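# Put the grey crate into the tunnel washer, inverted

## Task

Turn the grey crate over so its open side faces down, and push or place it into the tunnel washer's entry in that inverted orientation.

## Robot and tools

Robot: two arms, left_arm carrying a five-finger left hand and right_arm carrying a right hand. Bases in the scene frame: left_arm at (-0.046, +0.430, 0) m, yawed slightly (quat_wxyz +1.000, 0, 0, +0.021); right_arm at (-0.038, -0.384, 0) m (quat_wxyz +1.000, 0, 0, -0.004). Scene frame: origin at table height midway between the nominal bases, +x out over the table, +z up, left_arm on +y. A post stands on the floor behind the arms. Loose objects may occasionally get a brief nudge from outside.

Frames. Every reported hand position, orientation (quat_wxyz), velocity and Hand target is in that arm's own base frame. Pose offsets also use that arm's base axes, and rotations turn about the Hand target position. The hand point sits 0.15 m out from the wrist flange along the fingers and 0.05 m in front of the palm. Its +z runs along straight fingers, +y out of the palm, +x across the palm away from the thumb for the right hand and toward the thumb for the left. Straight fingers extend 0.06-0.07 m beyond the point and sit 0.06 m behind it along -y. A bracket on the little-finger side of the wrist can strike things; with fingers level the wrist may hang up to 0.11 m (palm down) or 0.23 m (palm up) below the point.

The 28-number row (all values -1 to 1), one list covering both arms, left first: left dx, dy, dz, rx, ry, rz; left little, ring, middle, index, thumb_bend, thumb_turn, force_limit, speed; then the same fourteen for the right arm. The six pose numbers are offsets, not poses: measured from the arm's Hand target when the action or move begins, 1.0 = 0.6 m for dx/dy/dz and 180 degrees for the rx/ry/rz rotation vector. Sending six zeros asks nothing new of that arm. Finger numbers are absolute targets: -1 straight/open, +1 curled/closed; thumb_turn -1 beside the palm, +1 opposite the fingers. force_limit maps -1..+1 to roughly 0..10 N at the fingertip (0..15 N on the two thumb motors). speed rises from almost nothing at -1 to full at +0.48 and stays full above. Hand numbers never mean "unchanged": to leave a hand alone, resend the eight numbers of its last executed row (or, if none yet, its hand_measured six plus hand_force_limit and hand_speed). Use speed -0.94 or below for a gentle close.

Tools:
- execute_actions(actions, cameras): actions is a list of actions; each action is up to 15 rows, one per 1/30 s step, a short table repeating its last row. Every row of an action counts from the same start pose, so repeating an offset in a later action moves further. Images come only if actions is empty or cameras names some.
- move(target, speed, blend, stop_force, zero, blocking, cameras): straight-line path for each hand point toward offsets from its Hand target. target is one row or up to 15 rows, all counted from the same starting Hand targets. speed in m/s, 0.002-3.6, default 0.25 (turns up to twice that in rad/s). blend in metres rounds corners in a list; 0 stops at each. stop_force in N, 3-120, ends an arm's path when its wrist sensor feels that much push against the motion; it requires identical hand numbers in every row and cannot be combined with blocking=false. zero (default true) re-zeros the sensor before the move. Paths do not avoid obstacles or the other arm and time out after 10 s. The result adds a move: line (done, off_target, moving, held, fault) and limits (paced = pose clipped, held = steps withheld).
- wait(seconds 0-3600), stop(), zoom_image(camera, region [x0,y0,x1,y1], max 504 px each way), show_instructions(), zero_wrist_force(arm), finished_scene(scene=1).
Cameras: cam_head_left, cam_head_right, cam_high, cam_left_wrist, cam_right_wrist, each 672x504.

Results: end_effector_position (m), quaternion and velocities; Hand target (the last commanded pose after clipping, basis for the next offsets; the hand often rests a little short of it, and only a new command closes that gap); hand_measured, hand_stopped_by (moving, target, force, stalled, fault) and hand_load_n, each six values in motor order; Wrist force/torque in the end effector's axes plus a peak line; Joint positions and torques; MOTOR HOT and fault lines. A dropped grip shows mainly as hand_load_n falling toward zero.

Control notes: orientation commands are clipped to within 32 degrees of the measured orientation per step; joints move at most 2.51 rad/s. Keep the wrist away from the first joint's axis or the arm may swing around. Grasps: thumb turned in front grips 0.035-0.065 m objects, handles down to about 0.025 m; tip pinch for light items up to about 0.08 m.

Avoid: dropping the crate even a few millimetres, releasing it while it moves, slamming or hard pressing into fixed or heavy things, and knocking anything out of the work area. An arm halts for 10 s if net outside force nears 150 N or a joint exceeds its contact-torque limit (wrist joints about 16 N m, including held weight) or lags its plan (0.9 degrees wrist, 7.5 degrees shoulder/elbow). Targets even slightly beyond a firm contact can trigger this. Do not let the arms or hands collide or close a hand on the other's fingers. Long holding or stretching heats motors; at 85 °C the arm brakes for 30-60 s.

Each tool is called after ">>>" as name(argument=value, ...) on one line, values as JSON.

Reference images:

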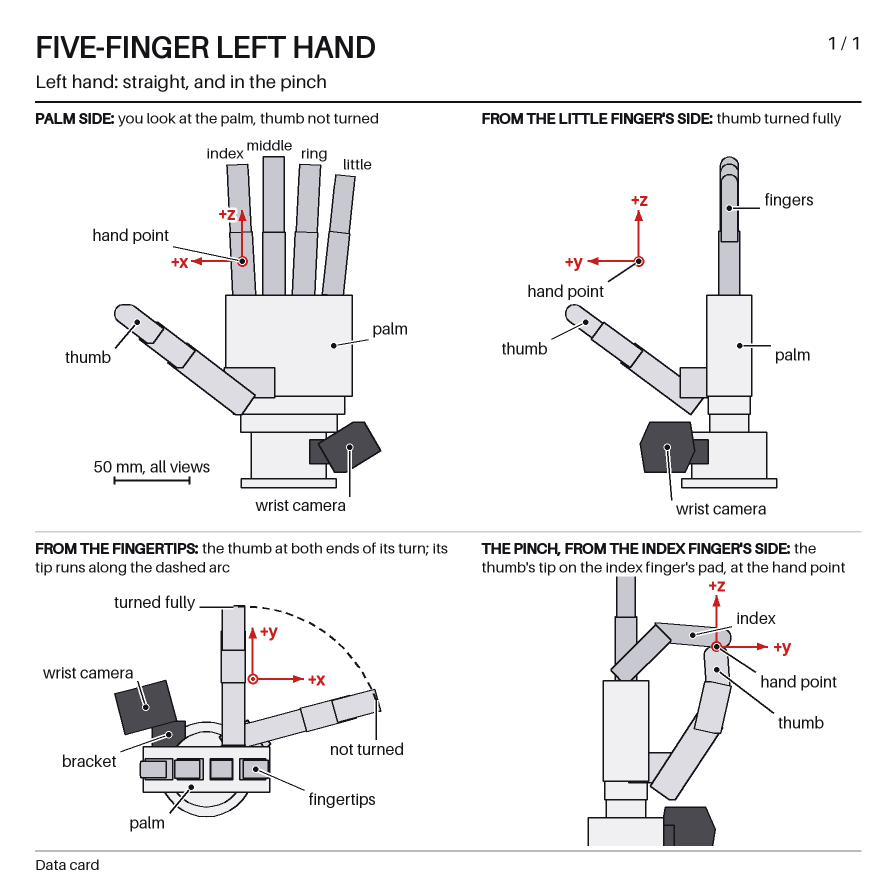

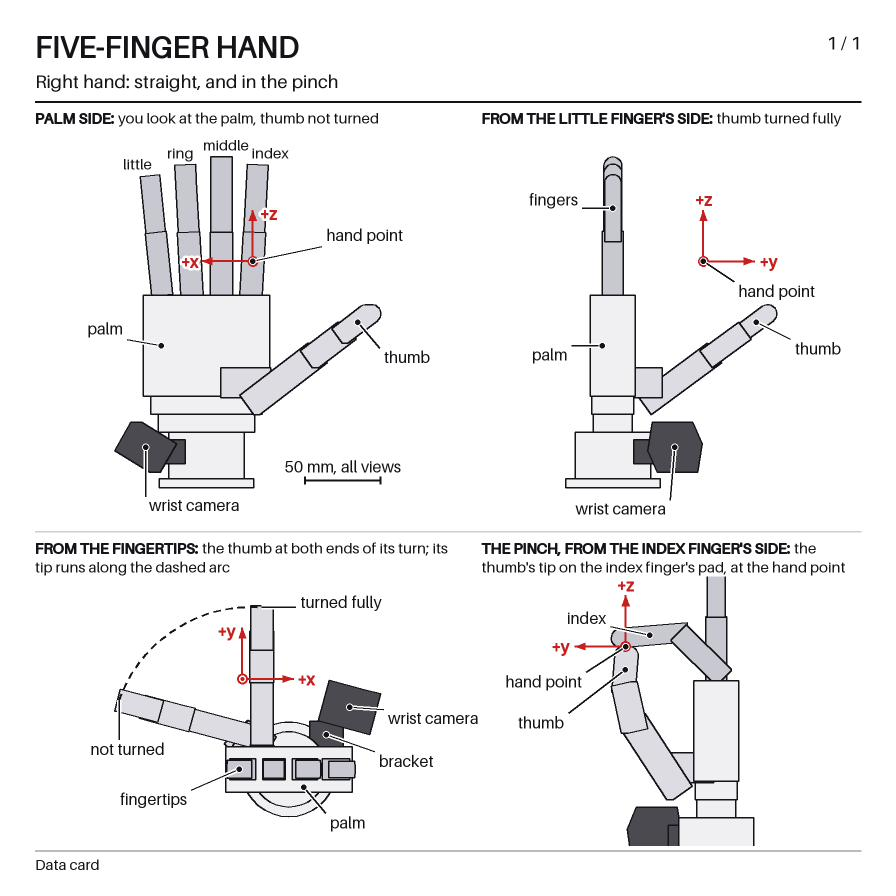

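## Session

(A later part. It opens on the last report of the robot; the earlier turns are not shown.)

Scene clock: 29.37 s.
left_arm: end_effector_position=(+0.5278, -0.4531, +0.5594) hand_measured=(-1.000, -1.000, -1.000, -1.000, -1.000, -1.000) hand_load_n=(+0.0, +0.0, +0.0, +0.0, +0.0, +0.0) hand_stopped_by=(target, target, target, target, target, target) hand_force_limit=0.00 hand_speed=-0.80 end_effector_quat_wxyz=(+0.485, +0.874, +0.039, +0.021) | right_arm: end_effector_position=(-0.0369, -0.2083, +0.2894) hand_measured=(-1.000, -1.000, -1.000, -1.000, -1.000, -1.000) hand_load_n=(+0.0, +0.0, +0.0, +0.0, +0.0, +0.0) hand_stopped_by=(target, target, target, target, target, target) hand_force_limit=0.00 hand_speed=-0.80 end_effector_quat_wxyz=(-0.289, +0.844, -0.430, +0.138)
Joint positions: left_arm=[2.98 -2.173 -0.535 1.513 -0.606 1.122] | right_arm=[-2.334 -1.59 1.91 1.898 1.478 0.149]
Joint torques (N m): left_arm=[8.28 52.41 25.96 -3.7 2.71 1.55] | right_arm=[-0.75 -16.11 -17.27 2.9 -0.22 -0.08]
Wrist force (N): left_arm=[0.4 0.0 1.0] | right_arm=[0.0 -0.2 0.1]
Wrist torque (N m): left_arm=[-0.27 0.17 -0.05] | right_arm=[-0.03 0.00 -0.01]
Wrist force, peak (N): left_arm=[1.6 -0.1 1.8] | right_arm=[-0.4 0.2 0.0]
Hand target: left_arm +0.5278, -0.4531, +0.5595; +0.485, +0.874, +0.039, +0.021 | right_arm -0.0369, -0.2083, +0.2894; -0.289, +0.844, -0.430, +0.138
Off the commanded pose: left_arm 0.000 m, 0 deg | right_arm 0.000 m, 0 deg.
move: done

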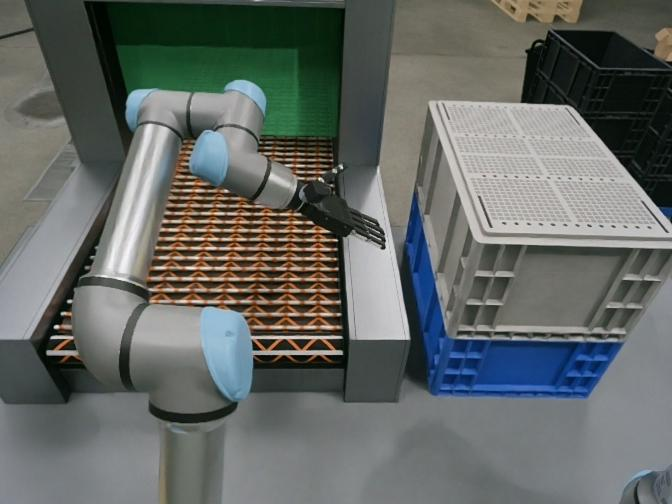

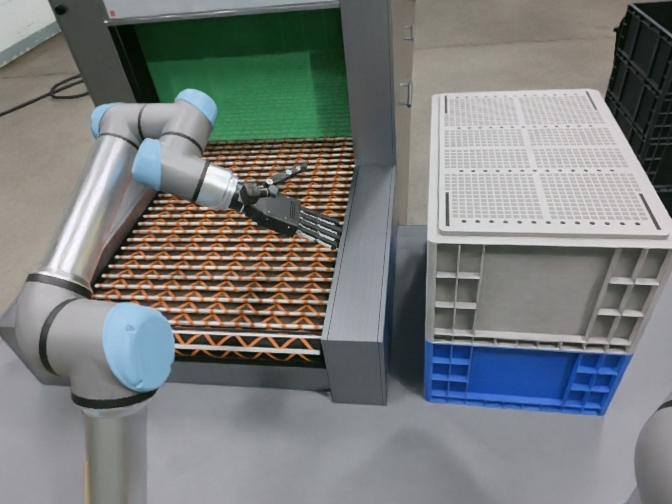

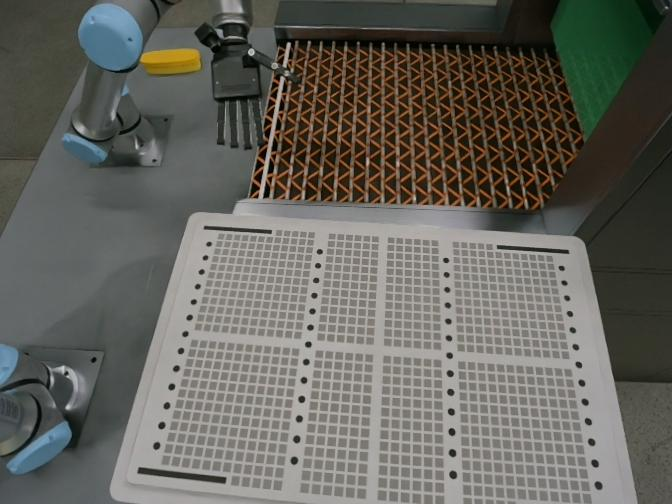

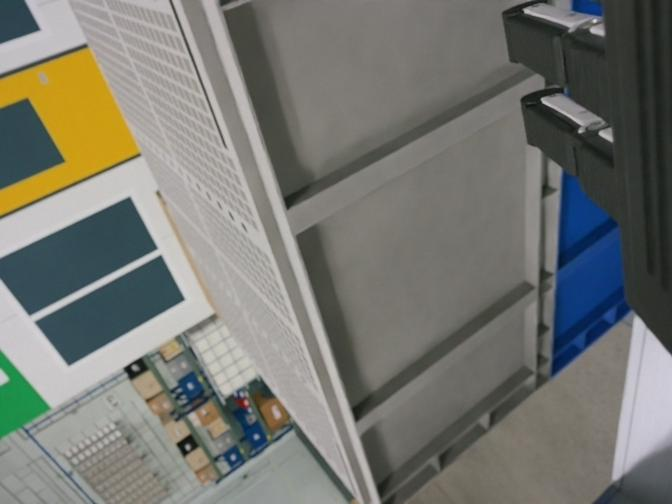

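>>> move(target=[0.312,-0.097,-0.1,-0.1718,-0.0508,0.1219,-1,-1,-1,-1,-1,-1,0,-0.8,0,0,0,0,0,0,-1,-1,-1,-1,-1,-1,0,-0.8], speed=0.15, cameras=["all"])

Scene clock: 38.50 s.
left_arm: end_effector_position=(+0.7150, -0.5114, +0.4992) hand_measured=(-1.000, -1.000, -1.000, -1.000, -1.000, -1.000) hand_load_n=(+0.0, +0.0, +0.0, +0.0, +0.0, +0.0) hand_stopped_by=(target, target, target, target, target, target) hand_force_limit=0.00 hand_speed=-0.80 end_effector_quat_wxyz=(+0.687, +0.687, +0.168, +0.169) | right_arm: end_effector_position=(-0.0369, -0.2083, +0.2894) hand_measured=(-1.000, -1.000, -1.000, -1.000, -1.000, -1.000) hand_load_n=(+0.0, +0.0, +0.0, +0.0, +0.0, -0.5) hand_stopped_by=(target, target, target, target, target, target) hand_force_limit=0.00 hand_speed=-0.80 end_effector_quat_wxyz=(-0.289, +0.844, -0.430, +0.138)
Joint positions: left_arm=[2.861 -2.178 -0.895 3.074 -0.762 0] | right_arm=[-2.334 -1.59 1.91 1.898 1.478 0.149]
Joint torques (N m): left_arm=[7.87 77.2 32.68 3.7 -1.14 -1.23] | right_arm=[0.36 -16.01 -16.93 3.01 -0.22 -0.1]
Wrist force (N): left_arm=[0.9 0.0 1.9] | right_arm=[0.1 0.2 0.1]
Wrist torque (N m): left_arm=[-0.42 0.12 0.16] | right_arm=[0.03 -0.01 0.01]
Wrist force, peak (N): left_arm=[1.4 -0.7 2.8] | right_arm=[-0.5 0.0 0.0]
Hand target: left_arm +0.7150, -0.5113, +0.4995; +0.687, +0.686, +0.168, +0.169 | right_arm -0.0369, -0.2083, +0.2894; -0.289, +0.844, -0.430, +0.138
Off the commanded pose: left_arm 0.000 m, 0 deg | right_arm 0.000 m, 0 deg.
move: done

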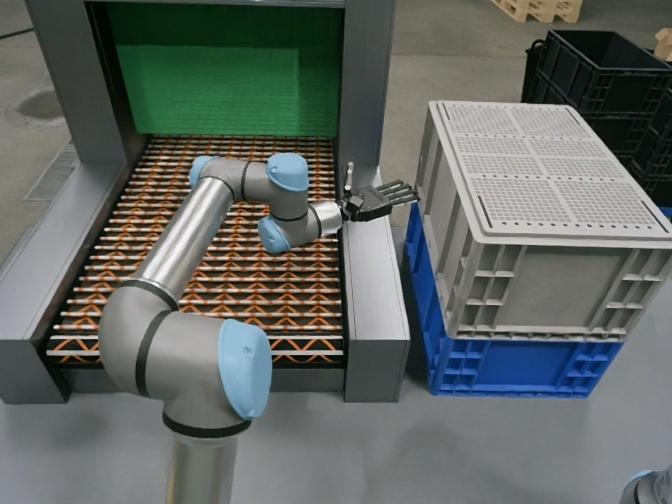

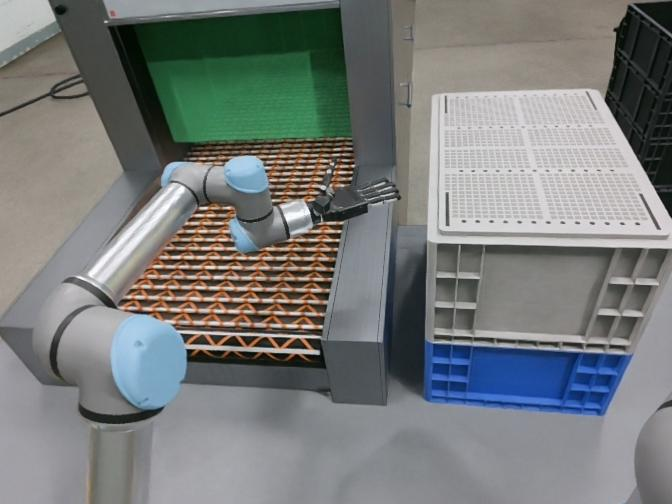

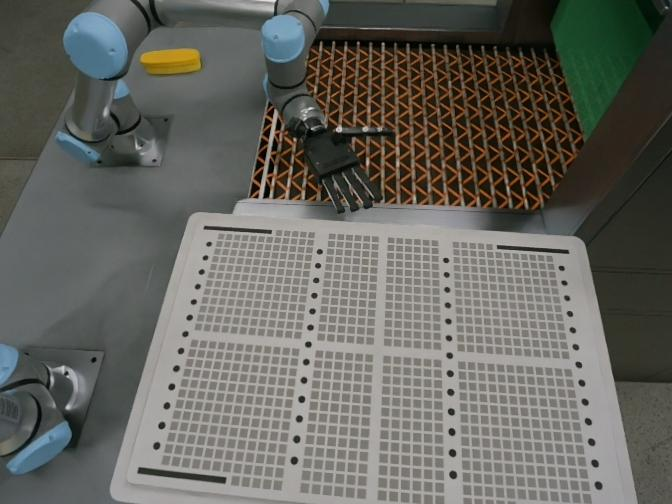

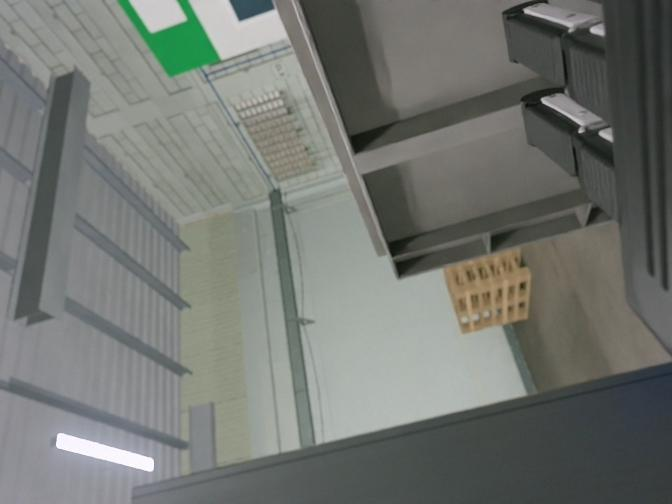

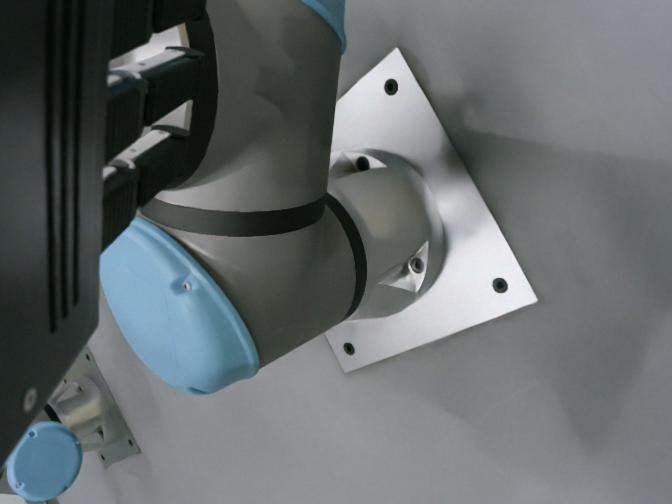

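>>> zoom_image(camera="cam_head_left", region=[320, 140, 440, 260])

>>> zoom_image(camera="cam_head_right", region=[300, 140, 440, 260])

>>> zoom_image(camera="cam_high", region=[280, 100, 420, 260])

Scaled by 4.200 from the camera's image (finer frame: 960x720).

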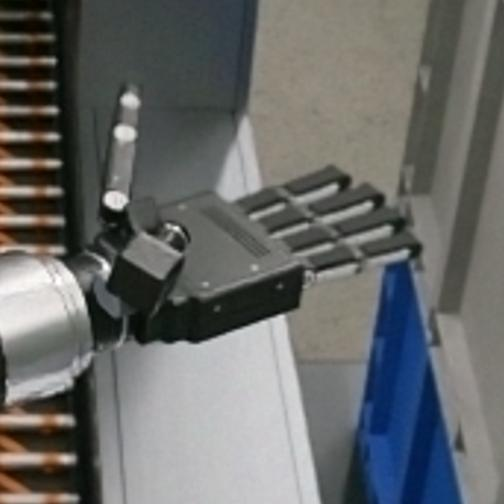

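Scaled by 3.600 from the camera's image (finer frame: 960x720).

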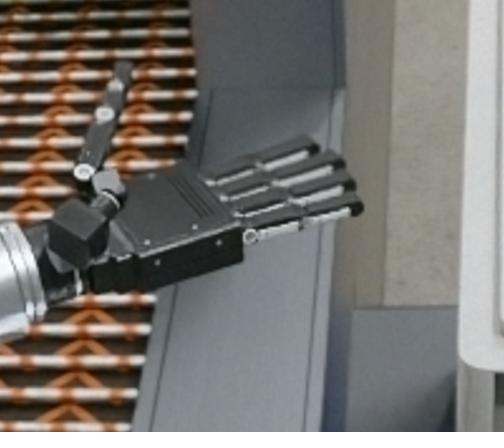

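Scaled by 3.150 from the camera's image (finer frame: 960x720).

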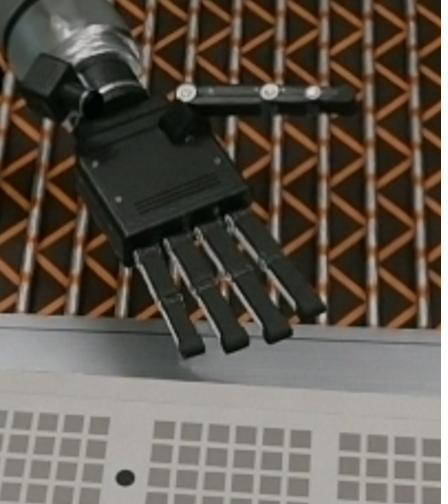

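>>> move(target=[-0.005,-0.1,0,0,0,0,-1,-1,-1,-1,-1,-1,0,-0.8,0,0,0,0,0,0,-1,-1,-1,-1,-1,-1,0,-0.8], speed=0.05, stop_force=8)

>>> move(target=[-0.003,-0.08,0,0,0,0,-1,-1,-1,-1,-1,-1,0,-0.8,0,0,0,0,0,0,-1,-1,-1,-1,-1,-1,0,-0.8], speed=0.01, stop_force=5, cameras=["cam_head_left", "cam_head_right", "cam_high", "cam_left_wrist"])

>>> zoom_image(camera="cam_head_left", region=[360, 120, 480, 240])

Scene clock: 43.17 s.
left_arm: end_effector_position=(+0.7120, -0.5713, +0.4995) hand_measured=(-1.000, -1.000, -1.000, -1.000, -1.000, -1.000) hand_load_n=(+0.0, +0.0, +0.0, +0.0, +0.0, +0.0) hand_stopped_by=(target, target, target, target, target, target) hand_force_limit=0.00 hand_speed=-0.80 end_effector_quat_wxyz=(+0.687, +0.686, +0.168, +0.169) | right_arm: end_effector_position=(-0.0369, -0.2083, +0.2894) hand_measured=(-1.000, -1.000, -1.000, -1.000, -1.000, -1.000) hand_load_n=(+0.0, +0.0, +0.0, +0.0, +0.0, +0.0) hand_stopped_by=(target, target, target, target, target, target) hand_force_limit=0.00 hand_speed=-0.80 end_effector_quat_wxyz=(-0.289, +0.844, -0.430, +0.138)
Joint positions: left_arm=[2.772 -2.268 -0.744 3.014 -0.851 0] | right_arm=[-2.334 -1.59 1.91 1.898 1.478 0.149]
Joint torques (N m): left_arm=[7.86 81.43 6.85 3.95 -1.21 -0.1] | right_arm=[-1.03 -16.67 -17.45 2.97 -0.19 -0.23]
Wrist force (N): left_arm=[0.9 -0.1 1.8] | right_arm=[-0.1 0.0 0.1]
Wrist torque (N m): left_arm=[-0.44 0.12 0.17] | right_arm=[-0.01 0.01 -0.01]
Wrist force, peak (N): left_arm=[1.8 -0.6 2.1] | right_arm=[-0.4 0.2 0.1]
Hand target: left_arm +0.7120, -0.5713, +0.4995; +0.687, +0.686, +0.168, +0.169 | right_arm -0.0369, -0.2083, +0.2894; -0.289, +0.844, -0.430, +0.138
Off the commanded pose: left_arm 0.000 m, 0 deg | right_arm 0.000 m, 0 deg.
move: done

Scene clock: 46.17 s.
left_arm: end_effector_position=(+0.7114, -0.5894, +0.4995) hand_measured=(-1.000, -1.000, -1.000, -1.000, -1.000, -1.000) hand_load_n=(+0.0, +0.0, +0.0, +0.0, +0.0, +0.0) hand_stopped_by=(target, target, target, target, target, target) hand_force_limit=0.00 hand_speed=-0.80 end_effector_quat_wxyz=(+0.687, +0.686, +0.168, +0.169) | right_arm: end_effector_position=(-0.0369, -0.2083, +0.2894) hand_measured=(-1.000, -1.000, -1.000, -1.000, -1.000, -1.000) hand_load_n=(+0.0, +0.0, +0.0, +0.0, +0.0, +0.0) hand_stopped_by=(target, target, target, target, target, target) hand_force_limit=0.00 hand_speed=-0.80 end_effector_quat_wxyz=(-0.289, +0.844, -0.430, +0.138)
Joint positions: left_arm=[2.746 -2.302 -0.686 2.99 -0.877 0] | right_arm=[-2.334 -1.59 1.91 1.898 1.478 0.149]
Joint torques (N m): left_arm=[6.03 81.83 6.71 4.19 1.77 0.6] | right_arm=[-1.08 -15.91 -18.11 3.05 -0.17 -0.25]
Wrist force (N): left_arm=[2.7 0.2 -2.9] | right_arm=[0.0 -0.1 0.2]
Wrist torque (N m): left_arm=[-0.11 -0.11 0.28] | right_arm=[-0.01 -0.01 0.01]
Wrist force, peak (N): left_arm=[3.6 0.2 -5.8] | right_arm=[-0.3 0.0 0.2]
Hand target: left_arm +0.7114, -0.5894, +0.4995; +0.687, +0.686, +0.168, +0.169 (not the last commanded pose) | right_arm -0.0369, -0.2083, +0.2894; -0.289, +0.844, -0.430, +0.138
Off the commanded pose: left_arm 0.030 m, 0 deg | right_arm 0.000 m, 0 deg.
move: contact (left_arm)

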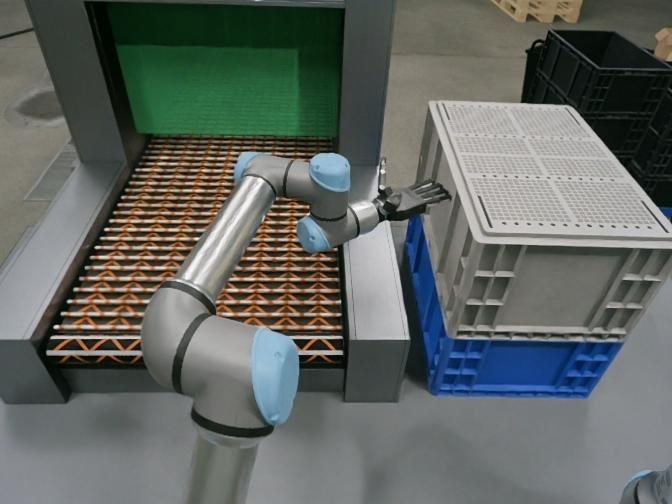

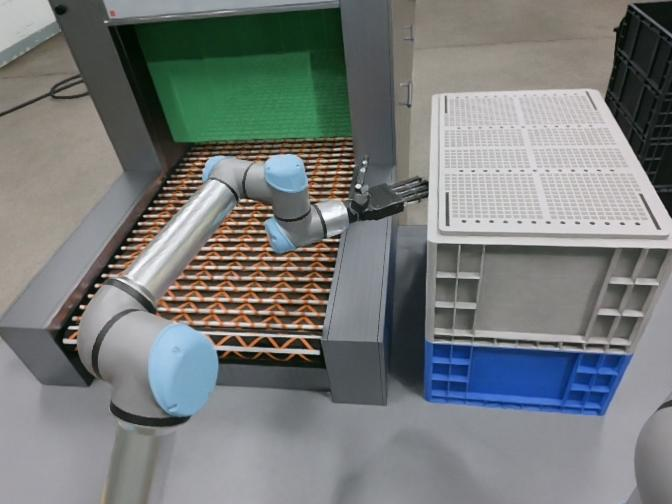

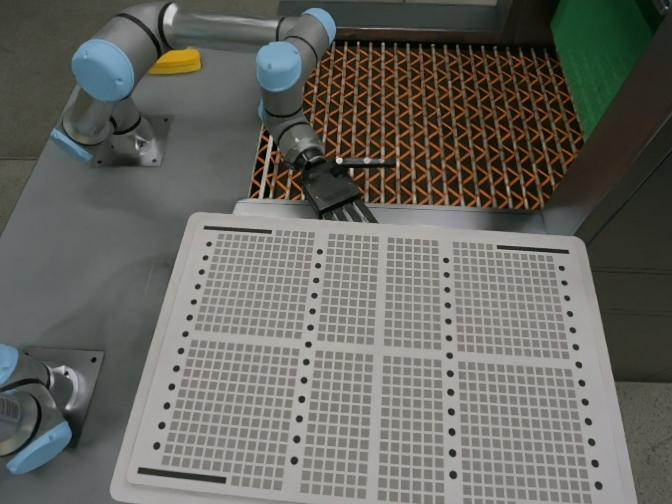

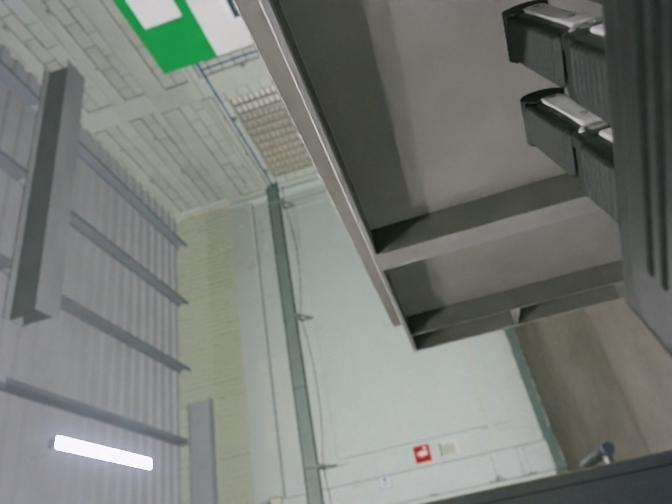

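Scaled by 4.200 from the camera's image (finer frame: 960x720).

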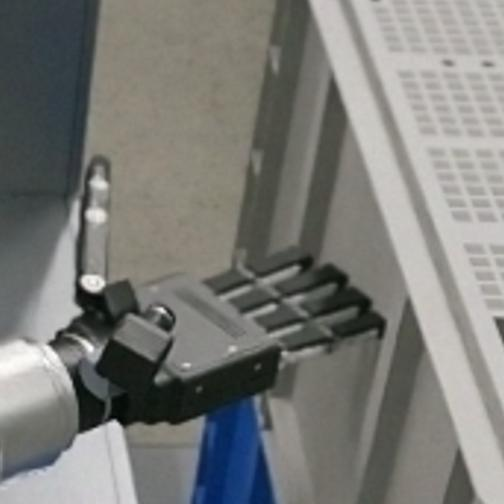

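>>> move(target=[[0.0005,0.0067,0,0,0,0,-1,-1,-1,-1,-1,-1,0,-0.8,0.228,-0.287,0.268,0.2124,0.128,-0.0229,-1,-1,-1,-1,-1,-1,0,-0.8],[0.037,0.004,0,0,0,0,-1,-1,-1,-1,-1,-1,0,-0.8,0.612,-0.62,0.385,0.4248,0.256,-0.0458,-1,-1,-1,-1,-1,-1,0,-0.8]], speed=0.2, blend=[0.05,0], cameras=["cam_high", "cam_right_wrist","cam_head_right"])

Scene clock: 51.70 s.
left_arm: end_effector_position=(+0.7145, -0.5856, +0.4994) hand_measured=(-1.000, -1.000, -1.000, -1.000, -1.000, -1.000) hand_load_n=(+0.0, +0.0, +0.0, +0.0, +0.5, +0.0) hand_stopped_by=(target, target, target, target, target, target) hand_force_limit=0.00 hand_speed=-0.80 end_effector_quat_wxyz=(+0.687, +0.686, +0.168, +0.169) | right_arm: end_effector_position=(+0.1163, -0.3926, +0.4536) hand_measured=(-1.000, -1.000, -1.000, -1.000, -1.000, -1.000) hand_load_n=(+0.0, +0.0, +0.0, +0.0, +0.0, +0.0) hand_stopped_by=(target, target, target, target, target, target) hand_force_limit=0.00 hand_speed=-0.80 end_effector_quat_wxyz=(-0.462, +0.683, -0.533, -0.189)
Joint positions: left_arm=[2.753 -2.304 -0.683 2.989 -0.87 0] | right_arm=[-1.587 -0.868 0.843 2.626 1.348 1.183]
Joint torques (N m): left_arm=[3.02 57.05 7.83 2.67 0.31 -1.08] | right_arm=[11.01 -20.45 -31.36 5.12 -0.82 1.15]
Wrist force (N): left_arm=[0.7 0.1 1.0] | right_arm=[-0.5 1.0 -1.1]
Wrist torque (N m): left_arm=[-0.38 0.15 0.16] | right_arm=[0.14 0.00 -0.09]
Wrist force, peak (N): left_arm=[3.0 0.1 -3.2] | right_arm=[2.4 1.4 -1.9]
Hand target: left_arm +0.7144, -0.5856, +0.4995; +0.687, +0.686, +0.168, +0.169 (not the last commanded pose) | right_arm +0.1164, -0.3927, +0.4535; -0.462, +0.683, -0.533, -0.189 (not the last commanded pose)
Off the commanded pose: left_arm 0.019 m, 0 deg | right_arm 0.292 m, 42 deg.
move: held (right_arm; a check stopped the path), off_target (left_arm; braked when a check withheld steps of right_arm); path passed 0 of 2 targets; limits=held
pose unreachable (right arm): on one or more control steps of this call, first in action 0 (counted from 0), this arm could not follow its commanded pose, so it was not sent that pose on those steps. It may still have moved: this result reports where it is.
cause: moving toward the commanded pose would bring two parts of the arm too close to each other (joints 3 (elbow) to 6 (wrist 3) lie between them).
Images, in order (width x height): cam_head_right 672x504, cam_high 672x504, cam_right_wrist 672x504.

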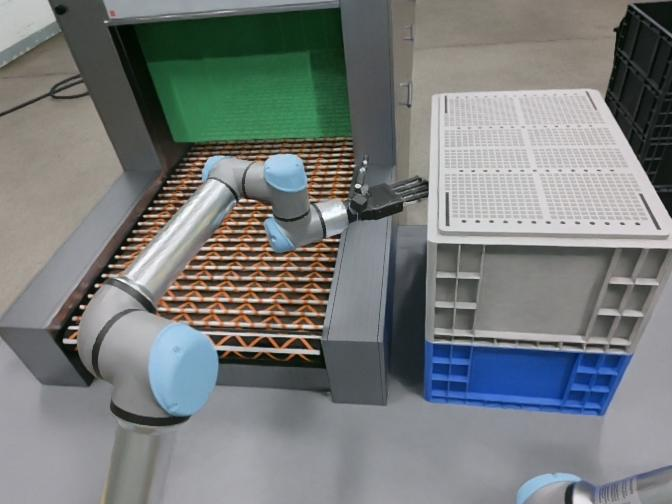

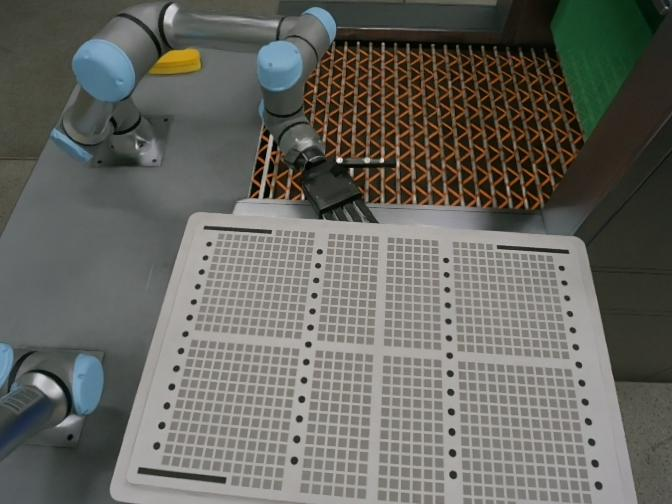

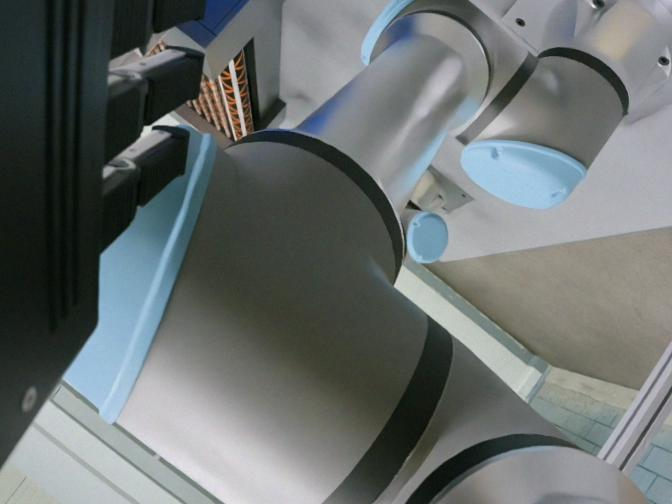

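>>> move(target=[0.033,0.004,0,0,0,0,-1,-1,-1,-1,-1,-1,0,-0.8,0.59,-0.028,0.293,0.2328,0.0383,-0.2514,-1,-1,-1,-1,-1,-1,0,-0.8], speed=0.15, cameras=["cam_high", "cam_right_wrist","cam_head_right"])

Scene clock: 56.67 s.
left_arm: end_effector_position=(+0.7342, -0.5832, +0.4994) hand_measured=(-1.000, -1.000, -1.000, -1.000, -1.000, -1.000) hand_load_n=(+0.0, +0.0, +0.0, +0.0, +0.0, +0.0) hand_stopped_by=(target, target, target, target, target, target) hand_force_limit=0.00 hand_speed=-0.80 end_effector_quat_wxyz=(+0.687, +0.686, +0.168, +0.169) | right_arm: end_effector_position=(+0.4704, -0.4093, +0.6294) hand_measured=(-1.000, -1.000, -1.000, -1.000, -1.000, -1.000) hand_load_n=(+0.0, +0.0, +0.0, -0.5, +0.0, +0.0) hand_stopped_by=(target, target, target, target, target, target) hand_force_limit=0.00 hand_speed=-0.80 end_effector_quat_wxyz=(+0.674, -0.214, +0.674, +0.213)
Joint positions: left_arm=[2.767 -2.365 -0.575 2.942 -0.856 0] | right_arm=[-1.308 -0.889 0.872 3.157 0.35 1.572]
Joint torques (N m): left_arm=[3.31 52.71 7.52 2.53 0.35 -0.3] | right_arm=[-12.6 -18.76 -34.01 -0.23 -1.92 1.03]
Wrist force (N): left_arm=[0.7 0.1 0.5] | right_arm=[-0.6 0.1 -1.7]
Wrist torque (N m): left_arm=[-0.33 0.14 0.17] | right_arm=[0.07 -0.08 -0.11]
Wrist force, peak (N): left_arm=[0.7 0.4 1.3] | right_arm=[-0.8 2.3 -1.7]
Hand target: left_arm +0.7342, -0.5832, +0.4995; +0.687, +0.686, +0.168, +0.169 | right_arm +0.4704, -0.4095, +0.6293; +0.674, -0.213, +0.674, +0.213
Off the commanded pose: left_arm 0.000 m, 0 deg | right_arm 0.000 m, 0 deg.
move: done
Images, in order (width x height): cam_head_right 672x504, cam_high 672x504, cam_right_wrist 672x504.

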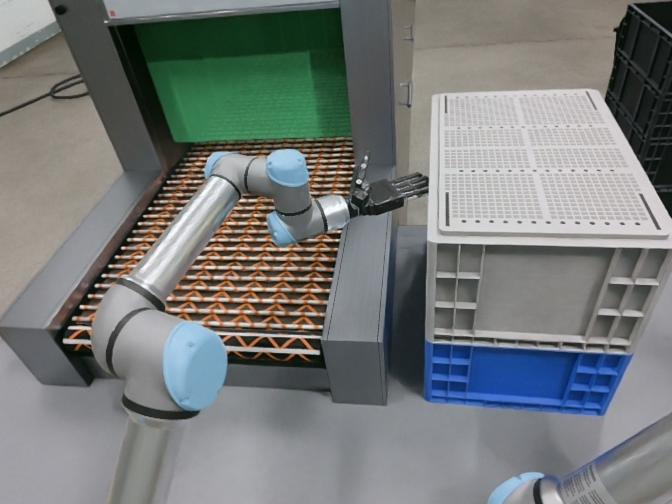

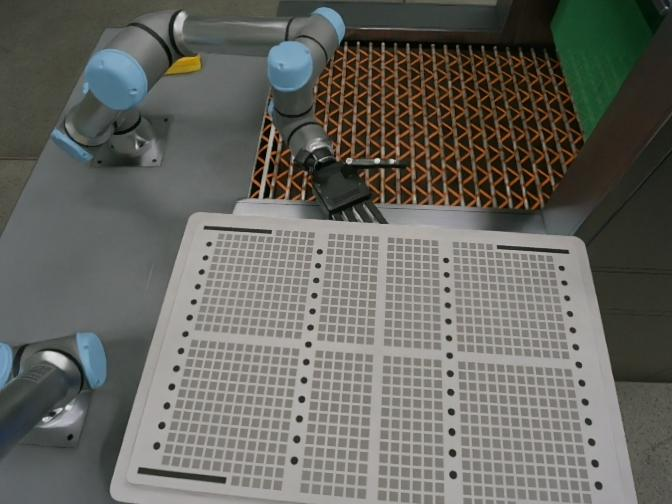

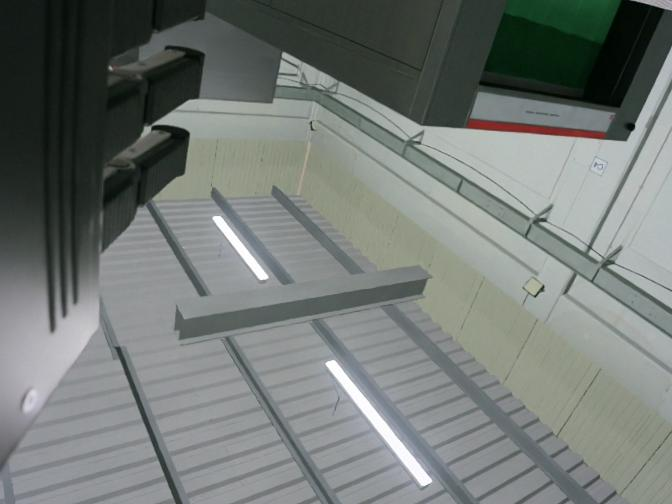

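>>> move(target=[0,0,0,0,0,0,-1,-1,-1,-1,-1,-1,0,-0.8,0.402,0.149,-0.215,0.3495,0.3615,0.0955,-1,-1,-1,-1,-1,-1,0,-0.8], speed=0.12, cameras=["all"])

Scene clock: 64.23 s.
left_arm: end_effector_position=(+0.7342, -0.5832, +0.4995) hand_measured=(-1.000, -1.000, -1.000, -1.000, -1.000, -1.000) hand_load_n=(+0.0, +0.0, +0.0, +0.0, +0.0, +0.0) hand_stopped_by=(target, target, target, target, target, target) hand_force_limit=0.00 hand_speed=-0.80 end_effector_quat_wxyz=(+0.687, +0.686, +0.168, +0.169) | right_arm: end_effector_position=(+0.7118, -0.3201, +0.5001) hand_measured=(-1.000, -1.000, -1.000, -1.000, -1.000, -1.000) hand_load_n=(+0.0, +0.0, +0.0, +0.0, +0.0, +0.0) hand_stopped_by=(target, target, target, target, target, target) hand_force_limit=0.00 hand_speed=-0.80 end_effector_quat_wxyz=(+0.201, +0.201, +0.677, +0.678)
Joint positions: left_arm=[2.767 -2.365 -0.576 2.942 -0.856 0] | right_arm=[-0.929 -0.595 0.751 2.99 0.353 3.139]
Joint torques (N m): left_arm=[-8.2 83.71 7.66 3.04 -1.26 1.34] | right_arm=[-11.59 -41.37 -32.42 -1.74 -1.85 -1.41]
Wrist force (N): left_arm=[0.8 0.6 0.6] | right_arm=[0.1 -3.3 -1.6]
Wrist torque (N m): left_arm=[-0.28 0.13 0.16] | right_arm=[-0.60 -0.07 0.02]
Wrist force, peak (N): left_arm=[1.0 0.3 0.8] | right_arm=[-0.1 -3.7 -1.2]
Hand target: left_arm +0.7342, -0.5832, +0.4995; +0.687, +0.686, +0.168, +0.169 | right_arm +0.7116, -0.3201, +0.5003; +0.201, +0.201, +0.677, +0.678
Off the commanded pose: left_arm 0.000 m, 0 deg | right_arm 0.000 m, 0 deg.
move: done

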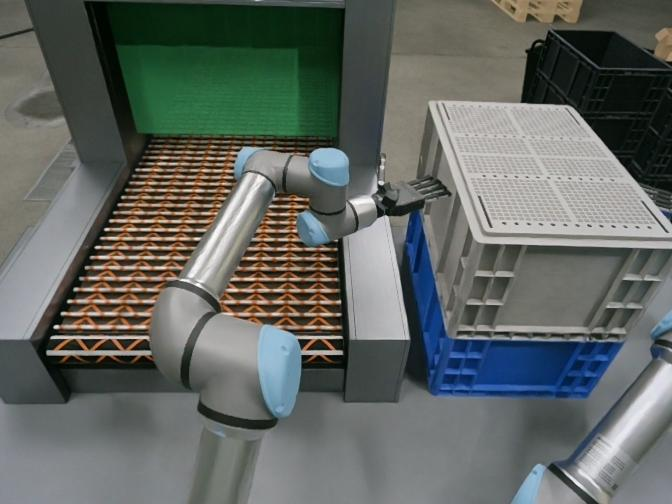

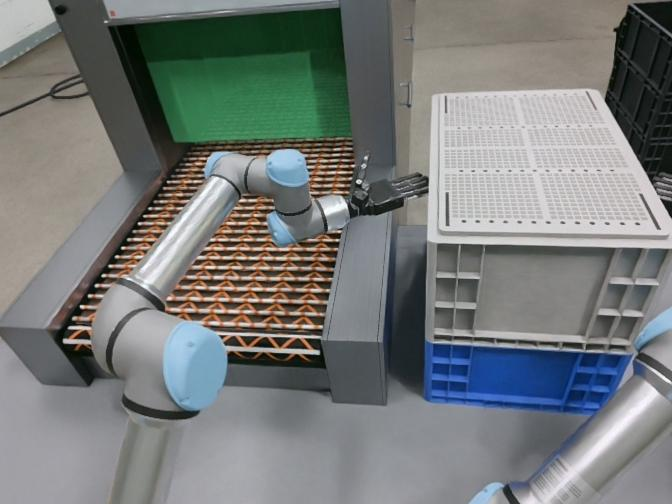

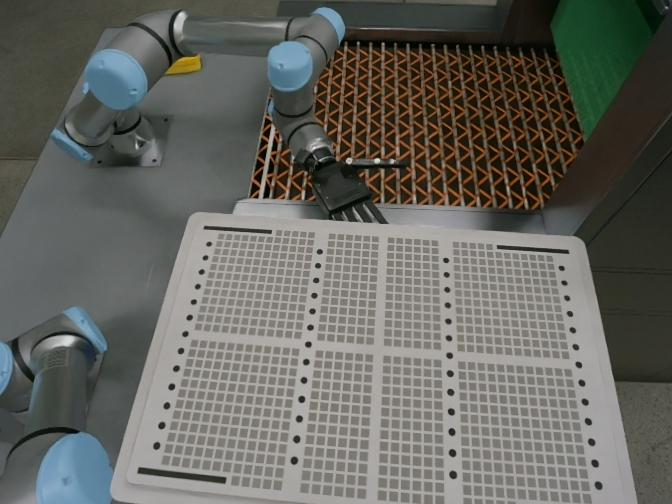

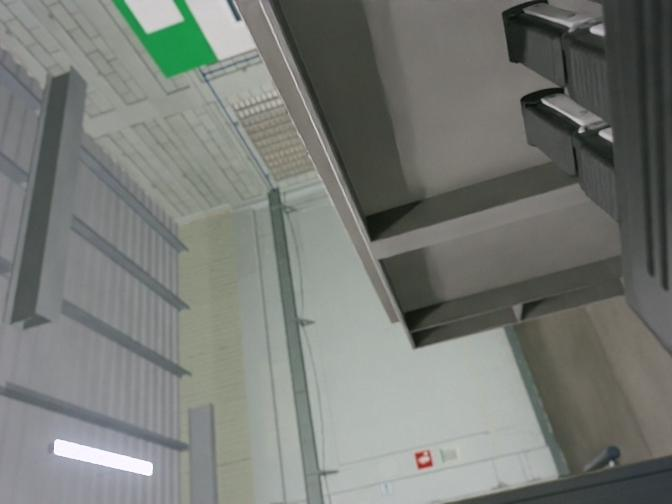

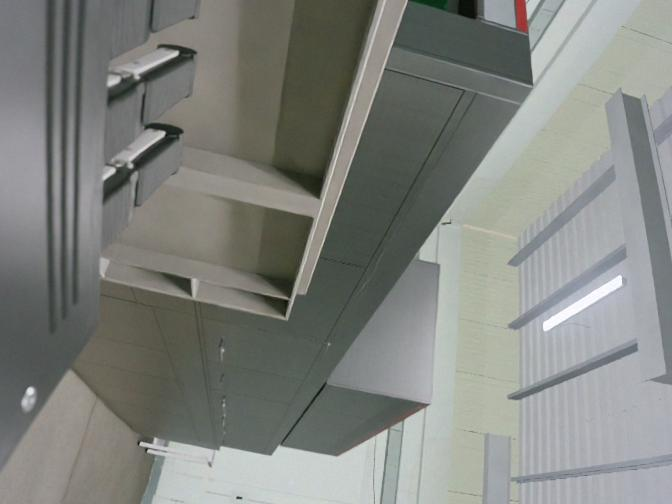

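>>> move(target=[0,0,0,0,0,0,-1,-1,-1,-1,-1,-1,0,-0.8,0.001,0.033,0,0,0,0,-1,-1,-1,-1,-1,-1,0,-0.8], speed=0.04, stop_force=10)

>>> move(target=[0,0,0,0,0,0,-1,-1,-1,-1,-1,-1,0,-0.8,0.003,0.13,0,0,0,0,-1,-1,-1,-1,-1,-1,0,-0.8], speed=0.01, stop_force=5, cameras=["cam_right_wrist", "cam_head_right", "cam_high"])

Scene clock: 66.13 s.
left_arm: end_effector_position=(+0.7342, -0.5832, +0.4995) hand_measured=(-1.000, -1.000, -1.000, -1.000, -1.000, -1.000) hand_load_n=(+0.0, +0.5, +0.0, +0.0, +0.0, +0.0) hand_stopped_by=(target, target, target, target, target, target) hand_force_limit=0.00 hand_speed=-0.80 end_effector_quat_wxyz=(+0.687, +0.686, +0.168, +0.169) | right_arm: end_effector_position=(+0.7122, -0.3003, +0.5003) hand_measured=(-1.000, -1.000, -1.000, -1.000, -1.000, -1.000) hand_load_n=(+0.0, +0.0, +0.0, +0.0, +0.0, +0.0) hand_stopped_by=(target, target, target, target, target, target) hand_force_limit=0.00 hand_speed=-0.80 end_effector_quat_wxyz=(+0.201, +0.201, +0.677, +0.678)
Joint positions: left_arm=[2.767 -2.365 -0.576 2.942 -0.856 0] | right_arm=[-0.912 -0.638 0.832 2.951 0.336 3.139]
Joint torques (N m): left_arm=[-8.12 83.78 7.88 2.95 -1.2 1.52] | right_arm=[-11.49 -24.67 -33.2 2.77 2.6 1.23]
Wrist force (N): left_arm=[0.7 0.2 0.5] | right_arm=[0.2 -3.1 -1.0]
Wrist torque (N m): left_arm=[-0.33 0.14 0.17] | right_arm=[-0.61 -0.10 0.01]
Wrist force, peak (N): left_arm=[0.9 0.3 0.8] | right_arm=[-0.2 -3.9 -1.8]
Hand target: left_arm +0.7342, -0.5832, +0.4995; +0.687, +0.686, +0.168, +0.169 | right_arm +0.7122, -0.3003, +0.5003; +0.201, +0.201, +0.677, +0.678
Off the commanded pose: left_arm 0.000 m, 0 deg | right_arm 0.000 m, 0 deg.
move: done

Scene clock: 70.50 s.
left_arm: end_effector_position=(+0.7342, -0.5832, +0.4995) hand_measured=(-1.000, -1.000, -1.000, -1.000, -1.000, -1.000) hand_load_n=(+0.0, +0.0, +0.0, +0.0, +0.0, +0.0) hand_stopped_by=(target, target, target, target, target, target) hand_force_limit=0.00 hand_speed=-0.80 end_effector_quat_wxyz=(+0.687, +0.686, +0.168, +0.169) | right_arm: end_effector_position=(+0.7130, -0.2688, +0.5003) hand_measured=(-1.000, -1.000, -1.000, -1.000, -1.000, -1.000) hand_load_n=(+0.0, +0.0, +0.0, +0.0, +0.0, +0.0) hand_stopped_by=(target, target, target, target, target, target) hand_force_limit=0.00 hand_speed=-0.80 end_effector_quat_wxyz=(+0.201, +0.201, +0.677, +0.678)
Joint positions: left_arm=[2.767 -2.365 -0.576 2.942 -0.856 0] | right_arm=[-0.884 -0.699 0.945 2.899 0.307 3.138]
Joint torques (N m): left_arm=[-8.33 83.38 7.02 2.95 -1.08 1.48] | right_arm=[-9.79 -23.57 -33.14 2.04 3.61 -0.35]
Wrist force (N): left_arm=[0.7 0.3 0.6] | right_arm=[-2.8 -2.7 -6.6]
Wrist torque (N m): left_arm=[-0.33 0.14 0.17] | right_arm=[-0.12 0.31 -0.18]
Wrist force, peak (N): left_arm=[1.0 0.3 0.8] | right_arm=[-3.2 -4.5 -7.5]
Hand target: left_arm +0.7342, -0.5832, +0.4995; +0.687, +0.686, +0.168, +0.169 | right_arm +0.7130, -0.2688, +0.5003; +0.201, +0.201, +0.677, +0.678 (not the last commanded pose)
Off the commanded pose: left_arm 0.000 m, 0 deg | right_arm 0.046 m, 0 deg.
move: contact (right_arm)
Images, in order (width x height): cam_head_right 672x504, cam_high 672x504, cam_right_wrist 672x504.

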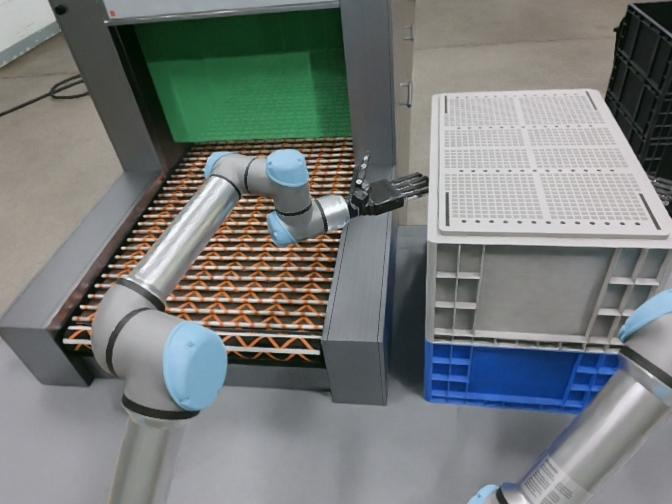

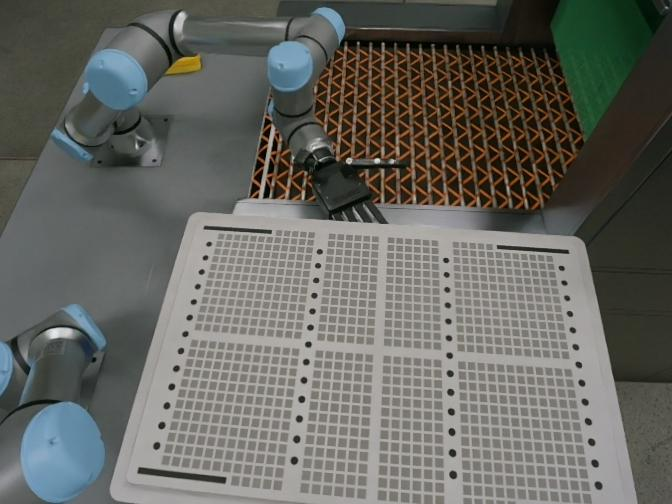

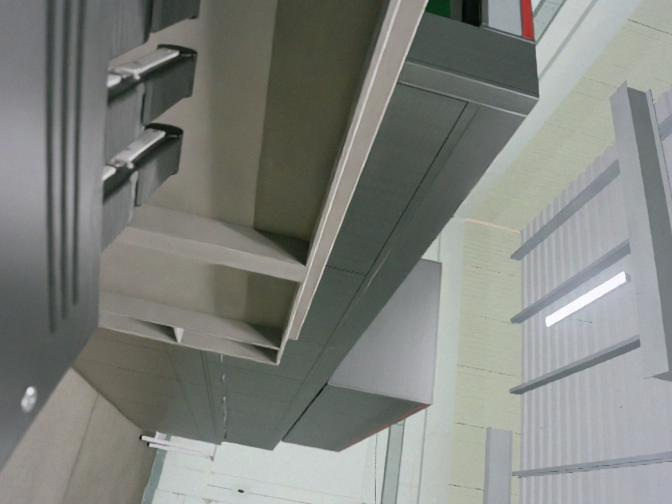

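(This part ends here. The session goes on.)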